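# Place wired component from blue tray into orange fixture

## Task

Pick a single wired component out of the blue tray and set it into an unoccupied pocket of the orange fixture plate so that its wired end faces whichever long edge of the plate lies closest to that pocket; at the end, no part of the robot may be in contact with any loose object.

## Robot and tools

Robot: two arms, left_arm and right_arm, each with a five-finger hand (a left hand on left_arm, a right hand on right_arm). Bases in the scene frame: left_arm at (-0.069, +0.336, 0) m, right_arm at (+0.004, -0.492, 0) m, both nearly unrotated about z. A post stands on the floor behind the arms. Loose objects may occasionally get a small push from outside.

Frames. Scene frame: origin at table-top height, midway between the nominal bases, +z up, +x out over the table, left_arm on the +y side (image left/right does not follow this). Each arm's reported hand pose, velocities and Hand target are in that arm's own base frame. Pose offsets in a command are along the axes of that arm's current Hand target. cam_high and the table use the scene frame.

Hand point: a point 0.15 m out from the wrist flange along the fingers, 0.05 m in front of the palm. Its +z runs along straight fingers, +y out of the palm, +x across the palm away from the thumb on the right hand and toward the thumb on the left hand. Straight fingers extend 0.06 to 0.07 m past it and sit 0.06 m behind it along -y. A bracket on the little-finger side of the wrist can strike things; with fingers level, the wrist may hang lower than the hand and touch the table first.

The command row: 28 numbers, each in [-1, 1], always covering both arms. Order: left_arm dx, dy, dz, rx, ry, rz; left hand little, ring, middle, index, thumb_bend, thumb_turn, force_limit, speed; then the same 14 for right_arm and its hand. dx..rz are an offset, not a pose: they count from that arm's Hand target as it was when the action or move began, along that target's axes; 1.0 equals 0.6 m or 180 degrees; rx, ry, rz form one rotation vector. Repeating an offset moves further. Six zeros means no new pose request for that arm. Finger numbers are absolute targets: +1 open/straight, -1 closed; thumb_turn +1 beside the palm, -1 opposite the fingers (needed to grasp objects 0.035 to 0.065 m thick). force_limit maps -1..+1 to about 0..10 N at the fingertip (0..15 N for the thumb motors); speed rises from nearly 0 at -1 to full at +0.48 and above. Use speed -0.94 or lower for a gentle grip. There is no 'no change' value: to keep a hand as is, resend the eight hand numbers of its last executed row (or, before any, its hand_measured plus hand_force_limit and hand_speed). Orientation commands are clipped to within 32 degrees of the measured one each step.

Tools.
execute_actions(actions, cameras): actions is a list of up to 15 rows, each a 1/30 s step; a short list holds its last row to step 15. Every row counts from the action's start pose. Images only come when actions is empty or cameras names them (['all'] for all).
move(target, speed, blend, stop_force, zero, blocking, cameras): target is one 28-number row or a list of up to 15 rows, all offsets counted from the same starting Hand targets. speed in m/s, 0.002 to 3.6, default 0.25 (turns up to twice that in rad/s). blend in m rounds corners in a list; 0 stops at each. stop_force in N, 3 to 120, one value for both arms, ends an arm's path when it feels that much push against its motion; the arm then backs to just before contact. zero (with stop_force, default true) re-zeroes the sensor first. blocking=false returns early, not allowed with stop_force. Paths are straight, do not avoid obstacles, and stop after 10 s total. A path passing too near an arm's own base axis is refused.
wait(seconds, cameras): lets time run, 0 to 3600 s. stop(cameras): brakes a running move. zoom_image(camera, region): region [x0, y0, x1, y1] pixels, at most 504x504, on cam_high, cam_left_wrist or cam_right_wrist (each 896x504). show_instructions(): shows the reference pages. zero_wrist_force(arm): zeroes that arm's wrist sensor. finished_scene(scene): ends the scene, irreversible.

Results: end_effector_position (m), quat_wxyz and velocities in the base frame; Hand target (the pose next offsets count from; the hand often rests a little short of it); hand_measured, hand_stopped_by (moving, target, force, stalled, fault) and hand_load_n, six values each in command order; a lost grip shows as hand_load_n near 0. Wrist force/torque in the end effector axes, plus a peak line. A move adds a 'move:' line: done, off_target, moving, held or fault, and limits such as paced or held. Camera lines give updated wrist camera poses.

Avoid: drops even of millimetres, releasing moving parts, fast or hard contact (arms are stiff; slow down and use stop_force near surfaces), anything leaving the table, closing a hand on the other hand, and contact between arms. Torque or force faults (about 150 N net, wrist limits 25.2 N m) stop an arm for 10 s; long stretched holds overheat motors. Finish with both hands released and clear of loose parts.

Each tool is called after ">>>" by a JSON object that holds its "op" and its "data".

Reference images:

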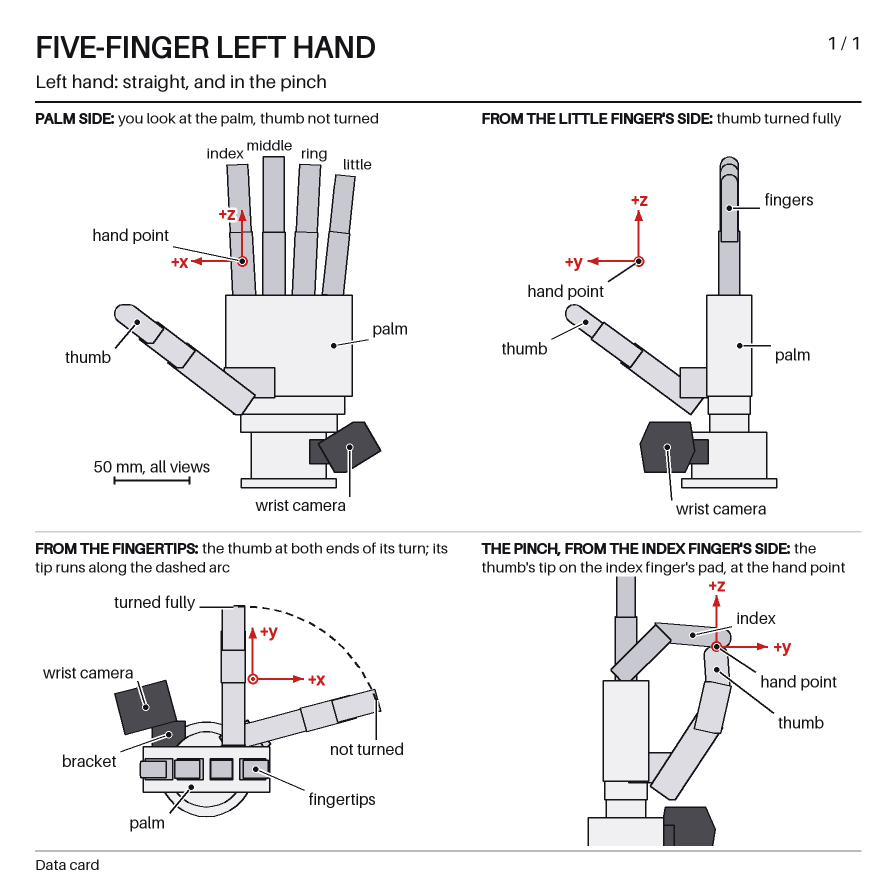

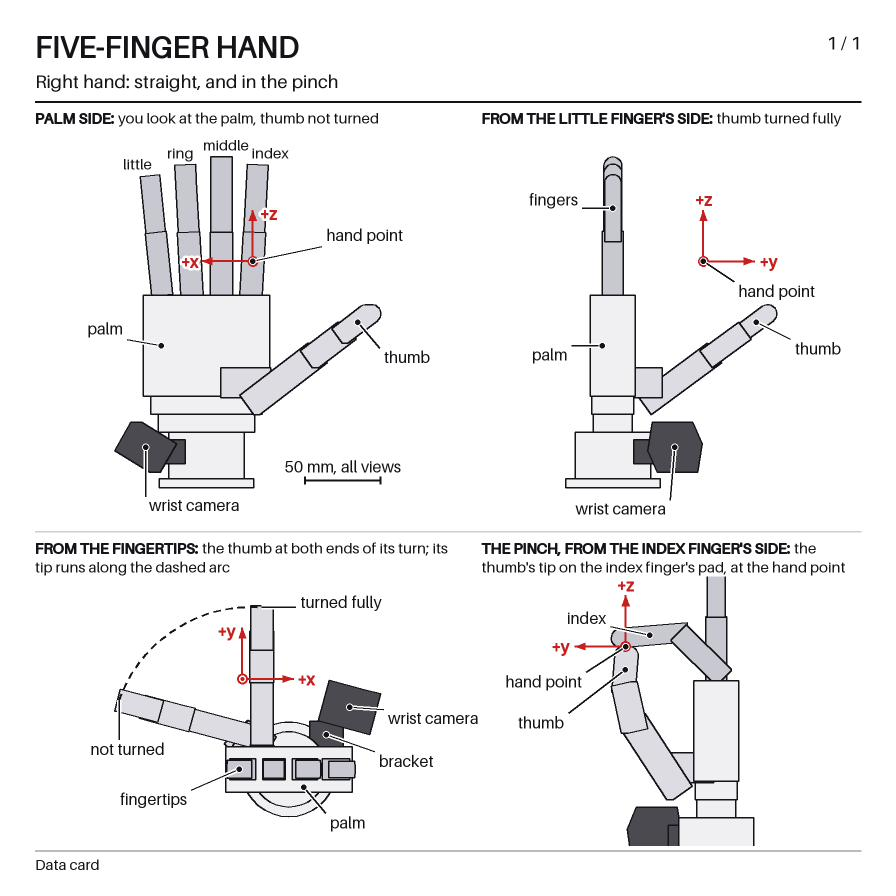

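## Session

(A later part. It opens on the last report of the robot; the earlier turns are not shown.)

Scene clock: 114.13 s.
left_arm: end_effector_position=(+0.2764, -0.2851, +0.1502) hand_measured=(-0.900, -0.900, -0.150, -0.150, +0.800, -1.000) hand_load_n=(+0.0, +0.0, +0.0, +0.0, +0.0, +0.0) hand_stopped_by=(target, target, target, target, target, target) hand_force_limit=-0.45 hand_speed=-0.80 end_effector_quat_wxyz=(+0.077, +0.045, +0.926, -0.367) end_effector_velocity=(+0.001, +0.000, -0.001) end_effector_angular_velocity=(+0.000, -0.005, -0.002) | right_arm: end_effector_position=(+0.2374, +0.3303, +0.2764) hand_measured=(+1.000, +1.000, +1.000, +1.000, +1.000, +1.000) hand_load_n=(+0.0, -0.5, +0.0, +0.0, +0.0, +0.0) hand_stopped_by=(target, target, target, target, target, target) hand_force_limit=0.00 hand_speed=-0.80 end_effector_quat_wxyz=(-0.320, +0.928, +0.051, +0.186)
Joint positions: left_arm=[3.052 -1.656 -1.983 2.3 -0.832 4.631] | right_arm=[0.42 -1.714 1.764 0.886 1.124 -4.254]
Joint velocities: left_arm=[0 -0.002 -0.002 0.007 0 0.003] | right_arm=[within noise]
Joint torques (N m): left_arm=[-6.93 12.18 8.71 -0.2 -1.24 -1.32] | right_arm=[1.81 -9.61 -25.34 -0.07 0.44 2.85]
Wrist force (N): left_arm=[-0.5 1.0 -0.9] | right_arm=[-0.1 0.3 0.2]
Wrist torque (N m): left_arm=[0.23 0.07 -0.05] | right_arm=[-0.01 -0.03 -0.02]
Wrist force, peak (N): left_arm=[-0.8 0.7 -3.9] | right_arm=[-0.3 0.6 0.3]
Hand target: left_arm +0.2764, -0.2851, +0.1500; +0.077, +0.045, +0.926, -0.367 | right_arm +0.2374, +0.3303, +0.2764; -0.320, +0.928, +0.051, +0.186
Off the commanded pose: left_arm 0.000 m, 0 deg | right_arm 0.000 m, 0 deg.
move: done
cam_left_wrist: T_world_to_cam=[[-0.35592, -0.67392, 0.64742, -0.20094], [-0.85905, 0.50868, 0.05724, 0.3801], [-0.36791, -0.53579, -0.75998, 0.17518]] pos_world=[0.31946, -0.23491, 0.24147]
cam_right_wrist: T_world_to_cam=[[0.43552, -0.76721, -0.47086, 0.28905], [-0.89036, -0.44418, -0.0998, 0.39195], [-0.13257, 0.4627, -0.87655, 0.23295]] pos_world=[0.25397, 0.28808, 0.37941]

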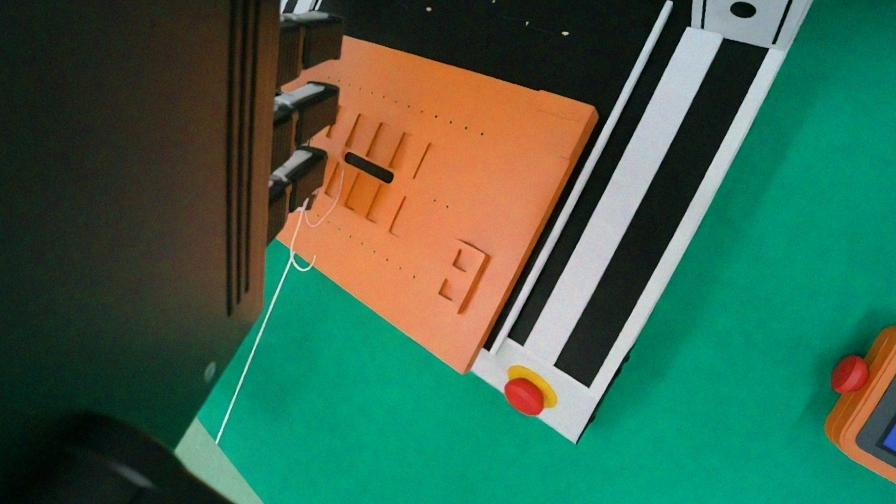

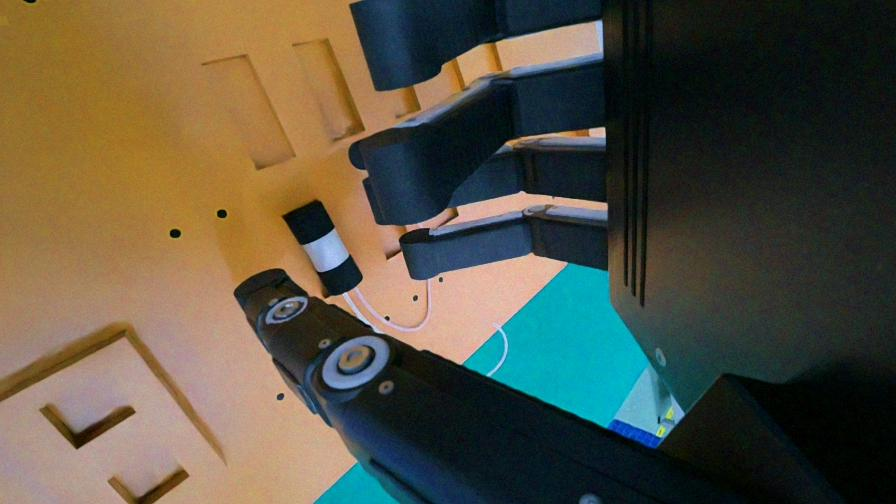

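>>> {"op": "move", "data": {"target": [-0.0204,-0.0848,-0.0839,0,0,0,-0.9,-0.9,-0.15,-0.15,0.8,-1,-0.45,-0.8,0,0,0,0,0,0,1,1,1,1,1,1,0,-0.8], "speed": 0.06, "cameras": ["all"]}}

>>> {"op": "zoom_image", "data": {"camera": "cam_right_wrist", "region": [160, 100, 560, 460]}}

>>> {"op": "zoom_image", "data": {"camera": "cam_left_wrist", "region": [260, 80, 460, 280]}}

Scene clock: 115.87 s.
left_arm: end_effector_position=(+0.2757, -0.2879, +0.2226) hand_measured=(-0.900, -0.900, -0.150, -0.150, +0.800, -1.000) hand_load_n=(+0.0, +0.0, +0.0, +0.0, +0.0, +0.0) hand_stopped_by=(target, target, target, target, target, target) hand_force_limit=-0.45 hand_speed=-0.80 end_effector_quat_wxyz=(+0.077, +0.045, +0.926, -0.367) | right_arm: end_effector_position=(+0.2374, +0.3303, +0.2764) hand_measured=(+1.000, +1.000, +1.000, +1.000, +1.000, +1.000) hand_load_n=(+0.0, +0.0, +0.0, +0.0, +0.0, +0.0) hand_stopped_by=(target, target, target, target, target, target) hand_force_limit=0.00 hand_speed=-0.80 end_effector_quat_wxyz=(-0.320, +0.928, +0.051, +0.186)
Joint positions: left_arm=[3.042 -1.587 -1.853 2.11 -0.834 4.618] | right_arm=[0.42 -1.714 1.764 0.886 1.124 -4.254]
Joint torques (N m): left_arm=[-0.24 7.51 9.79 -0.39 -1.09 1.01] | right_arm=[1.41 -9.07 -25.29 -0.12 0.41 2.84]
Wrist force (N): left_arm=[-0.3 0.9 -1.1] | right_arm=[-0.3 0.5 0.2]
Wrist torque (N m): left_arm=[0.22 0.01 -0.02] | right_arm=[0.02 0.00 -0.03]
Wrist force, peak (N): left_arm=[-0.4 1.6 -0.4] | right_arm=[-0.4 0.5 0.3]
Hand target: left_arm +0.2758, -0.2879, +0.2226; +0.077, +0.045, +0.926, -0.367 | right_arm +0.2374, +0.3303, +0.2764; -0.320, +0.928, +0.051, +0.186
Off the commanded pose: left_arm 0.000 m, 0 deg | right_arm 0.000 m, 0 deg.
move: done
cam_left_wrist: T_world_to_cam=[[-0.3559, -0.67389, 0.64747, -0.24996], [-0.85905, 0.50869, 0.05724, 0.37678], [-0.36793, -0.53583, -0.75994, 0.22843]] pos_world=[0.31876, -0.23771, 0.31387]
cam_right_wrist: T_world_to_cam=[[0.43552, -0.76721, -0.47086, 0.28905], [-0.89036, -0.44418, -0.0998, 0.39195], [-0.13257, 0.4627, -0.87655, 0.23295]] pos_world=[0.25397, 0.28808, 0.37941]

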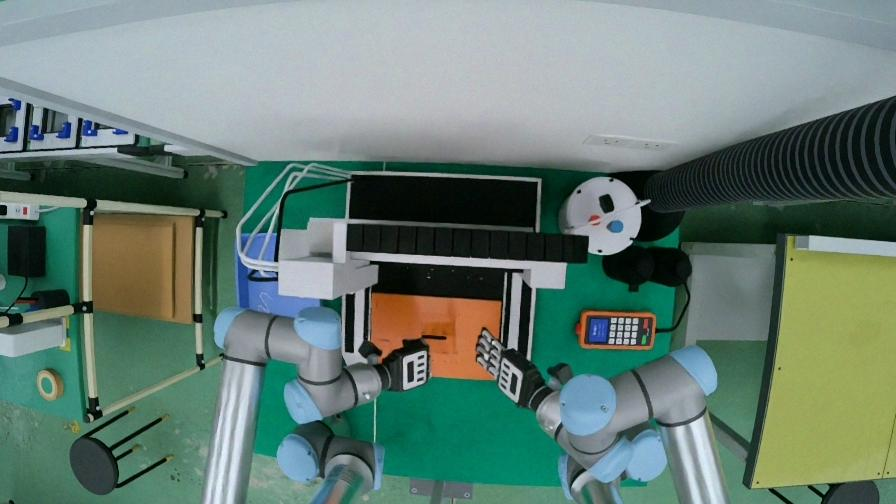

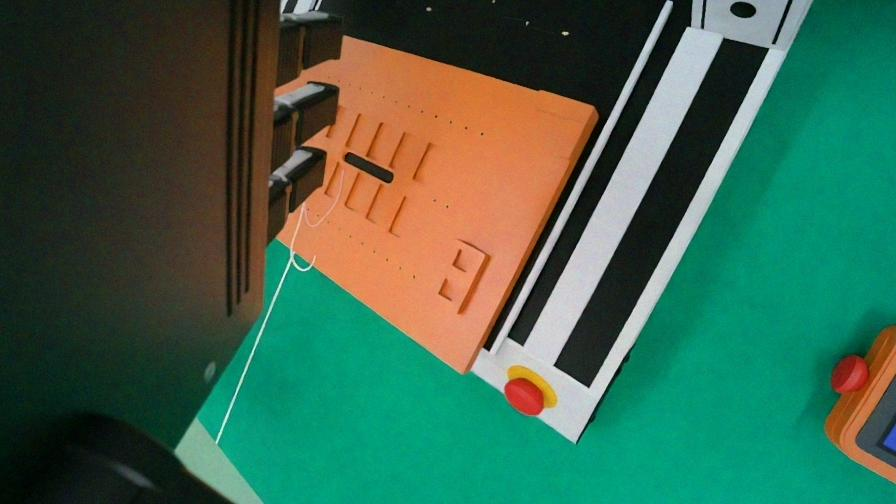

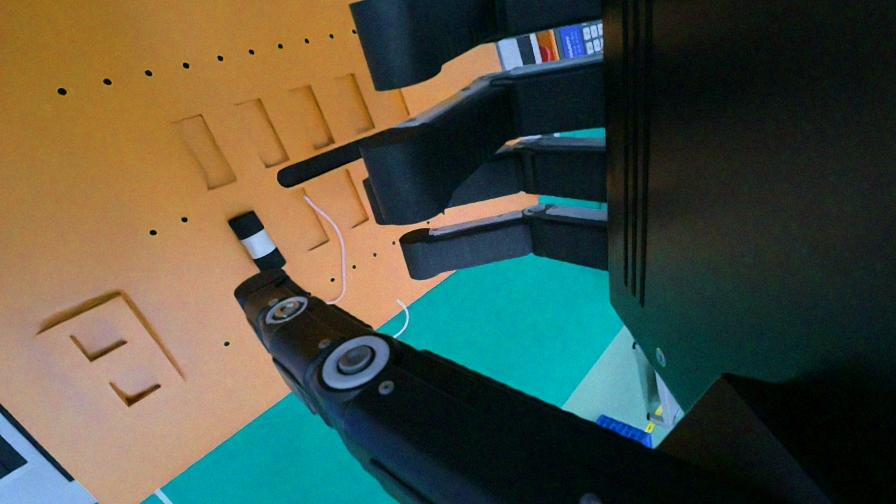

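Scaled by 1.260.

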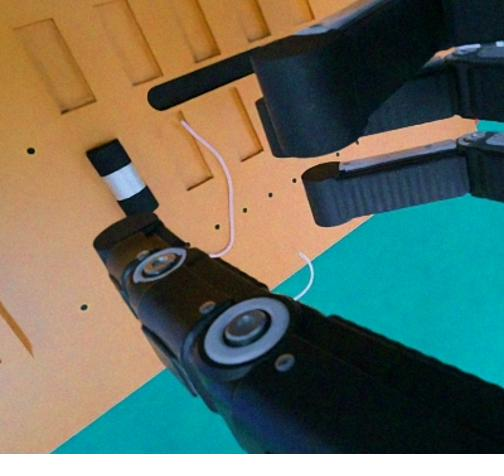

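Scaled by 2.520.

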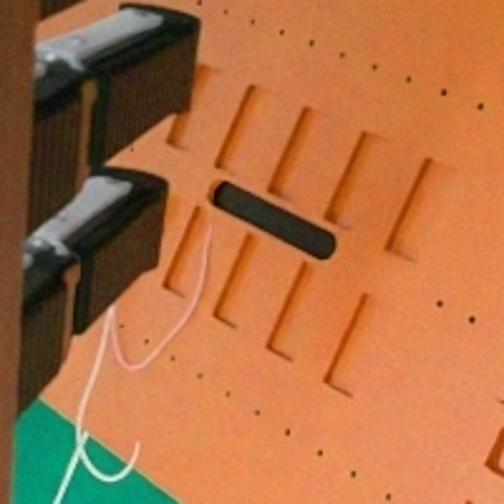

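>>> {"op": "zoom_image", "data": {"camera": "cam_right_wrist", "region": [210, 190, 300, 280]}}

Scaled by 5.600.

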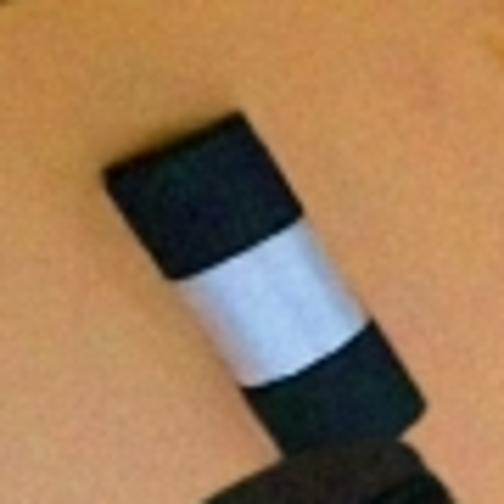

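>>> {"op": "move", "data": {"target": [-0.006,-0.024,-0.024,0,0,0,0.5,0.5,0.5,0.5,1,0.6,0,-0.3,0,0,0,0,0,0,1,1,1,1,1,1,0,-0.8], "speed": 0.06, "cameras": ["cam_left_wrist","cam_right_wrist"]}}

>>> {"op": "zoom_image", "data": {"camera": "cam_right_wrist", "region": [160, 140, 340, 320]}}

Scene clock: 117.73 s.
left_arm: end_effector_position=(+0.2757, -0.2886, +0.2432) hand_measured=(+0.500, +0.500, +0.500, +0.500, +1.000, +0.600) hand_load_n=(+0.0, +0.0, +0.0, +0.0, +0.0, +0.0) hand_stopped_by=(target, target, target, target, target, target) hand_force_limit=0.00 hand_speed=-0.30 end_effector_quat_wxyz=(+0.077, +0.045, +0.926, -0.367) | right_arm: end_effector_position=(+0.2374, +0.3303, +0.2764) hand_measured=(+1.000, +1.000, +1.000, +1.000, +1.000, +1.000) hand_load_n=(+0.0, +0.0, +0.0, +0.0, +0.0, +0.0) hand_stopped_by=(target, target, target, target, target, target) hand_force_limit=0.00 hand_speed=-0.80 end_effector_quat_wxyz=(-0.320, +0.928, +0.051, +0.186)
Joint positions: left_arm=[3.04 -1.574 -1.811 2.057 -0.835 4.615] | right_arm=[0.42 -1.714 1.764 0.886 1.124 -4.254]
Joint torques (N m): left_arm=[5.65 6.9 15.22 -3.6 0.1 1.29] | right_arm=[1.07 -8.99 -25.57 -0.12 0.41 2.8]
Wrist force (N): left_arm=[-0.4 1.0 -0.9] | right_arm=[-0.3 0.2 0.2]
Wrist torque (N m): left_arm=[0.22 0.05 -0.02] | right_arm=[-0.02 -0.01 -0.04]
Wrist force, peak (N): left_arm=[-0.5 1.4 -1.0] | right_arm=[-0.4 0.6 0.3]
Hand target: left_arm +0.2757, -0.2886, +0.2432; +0.077, +0.045, +0.926, -0.367 | right_arm +0.2374, +0.3303, +0.2764; -0.320, +0.928, +0.051, +0.186
Off the commanded pose: left_arm 0.000 m, 0 deg | right_arm 0.000 m, 0 deg.
move: done
cam_left_wrist: T_world_to_cam=[[-0.35586, -0.67388, 0.64749, -0.26379], [-0.85902, 0.50872, 0.05733, 0.37593], [-0.36802, -0.53581, -0.75991, 0.24373]] pos_world=[0.31876, -0.23841, 0.33447]
cam_right_wrist: T_world_to_cam=[[0.43552, -0.76721, -0.47086, 0.28905], [-0.89036, -0.44418, -0.0998, 0.39195], [-0.13257, 0.4627, -0.87655, 0.23295]] pos_world=[0.25397, 0.28808, 0.37941]

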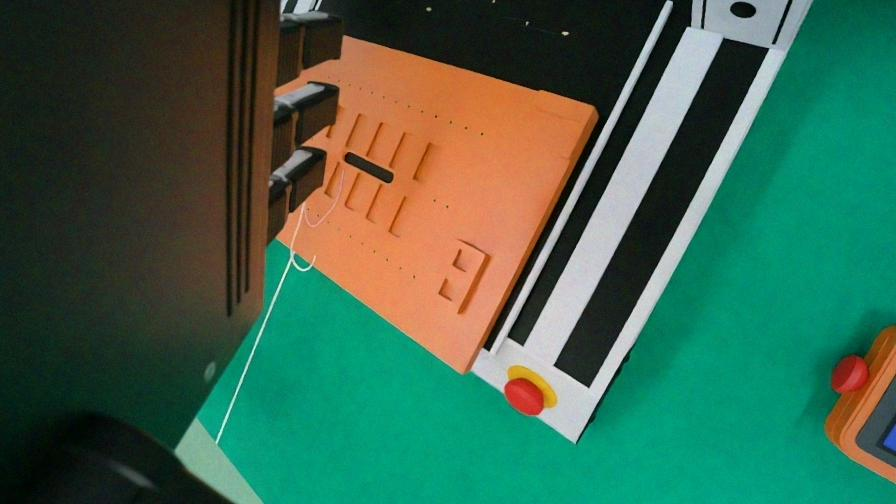

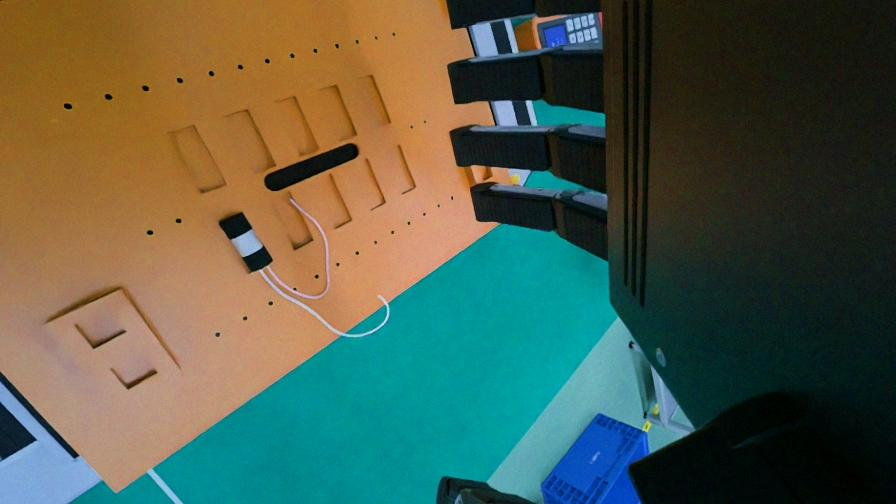

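Scaled by 2.800.

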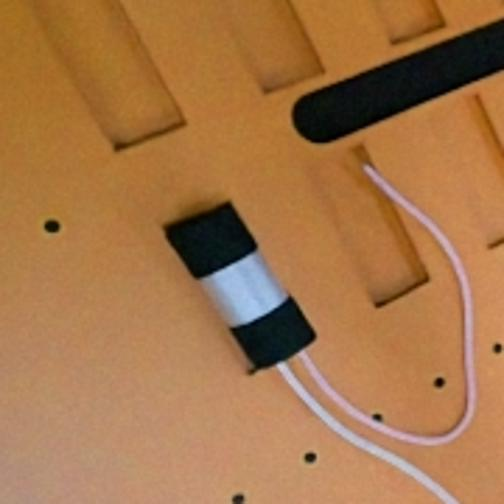

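>>> {"op": "finished_scene", "data": {}}

The scene is finished: the task was done.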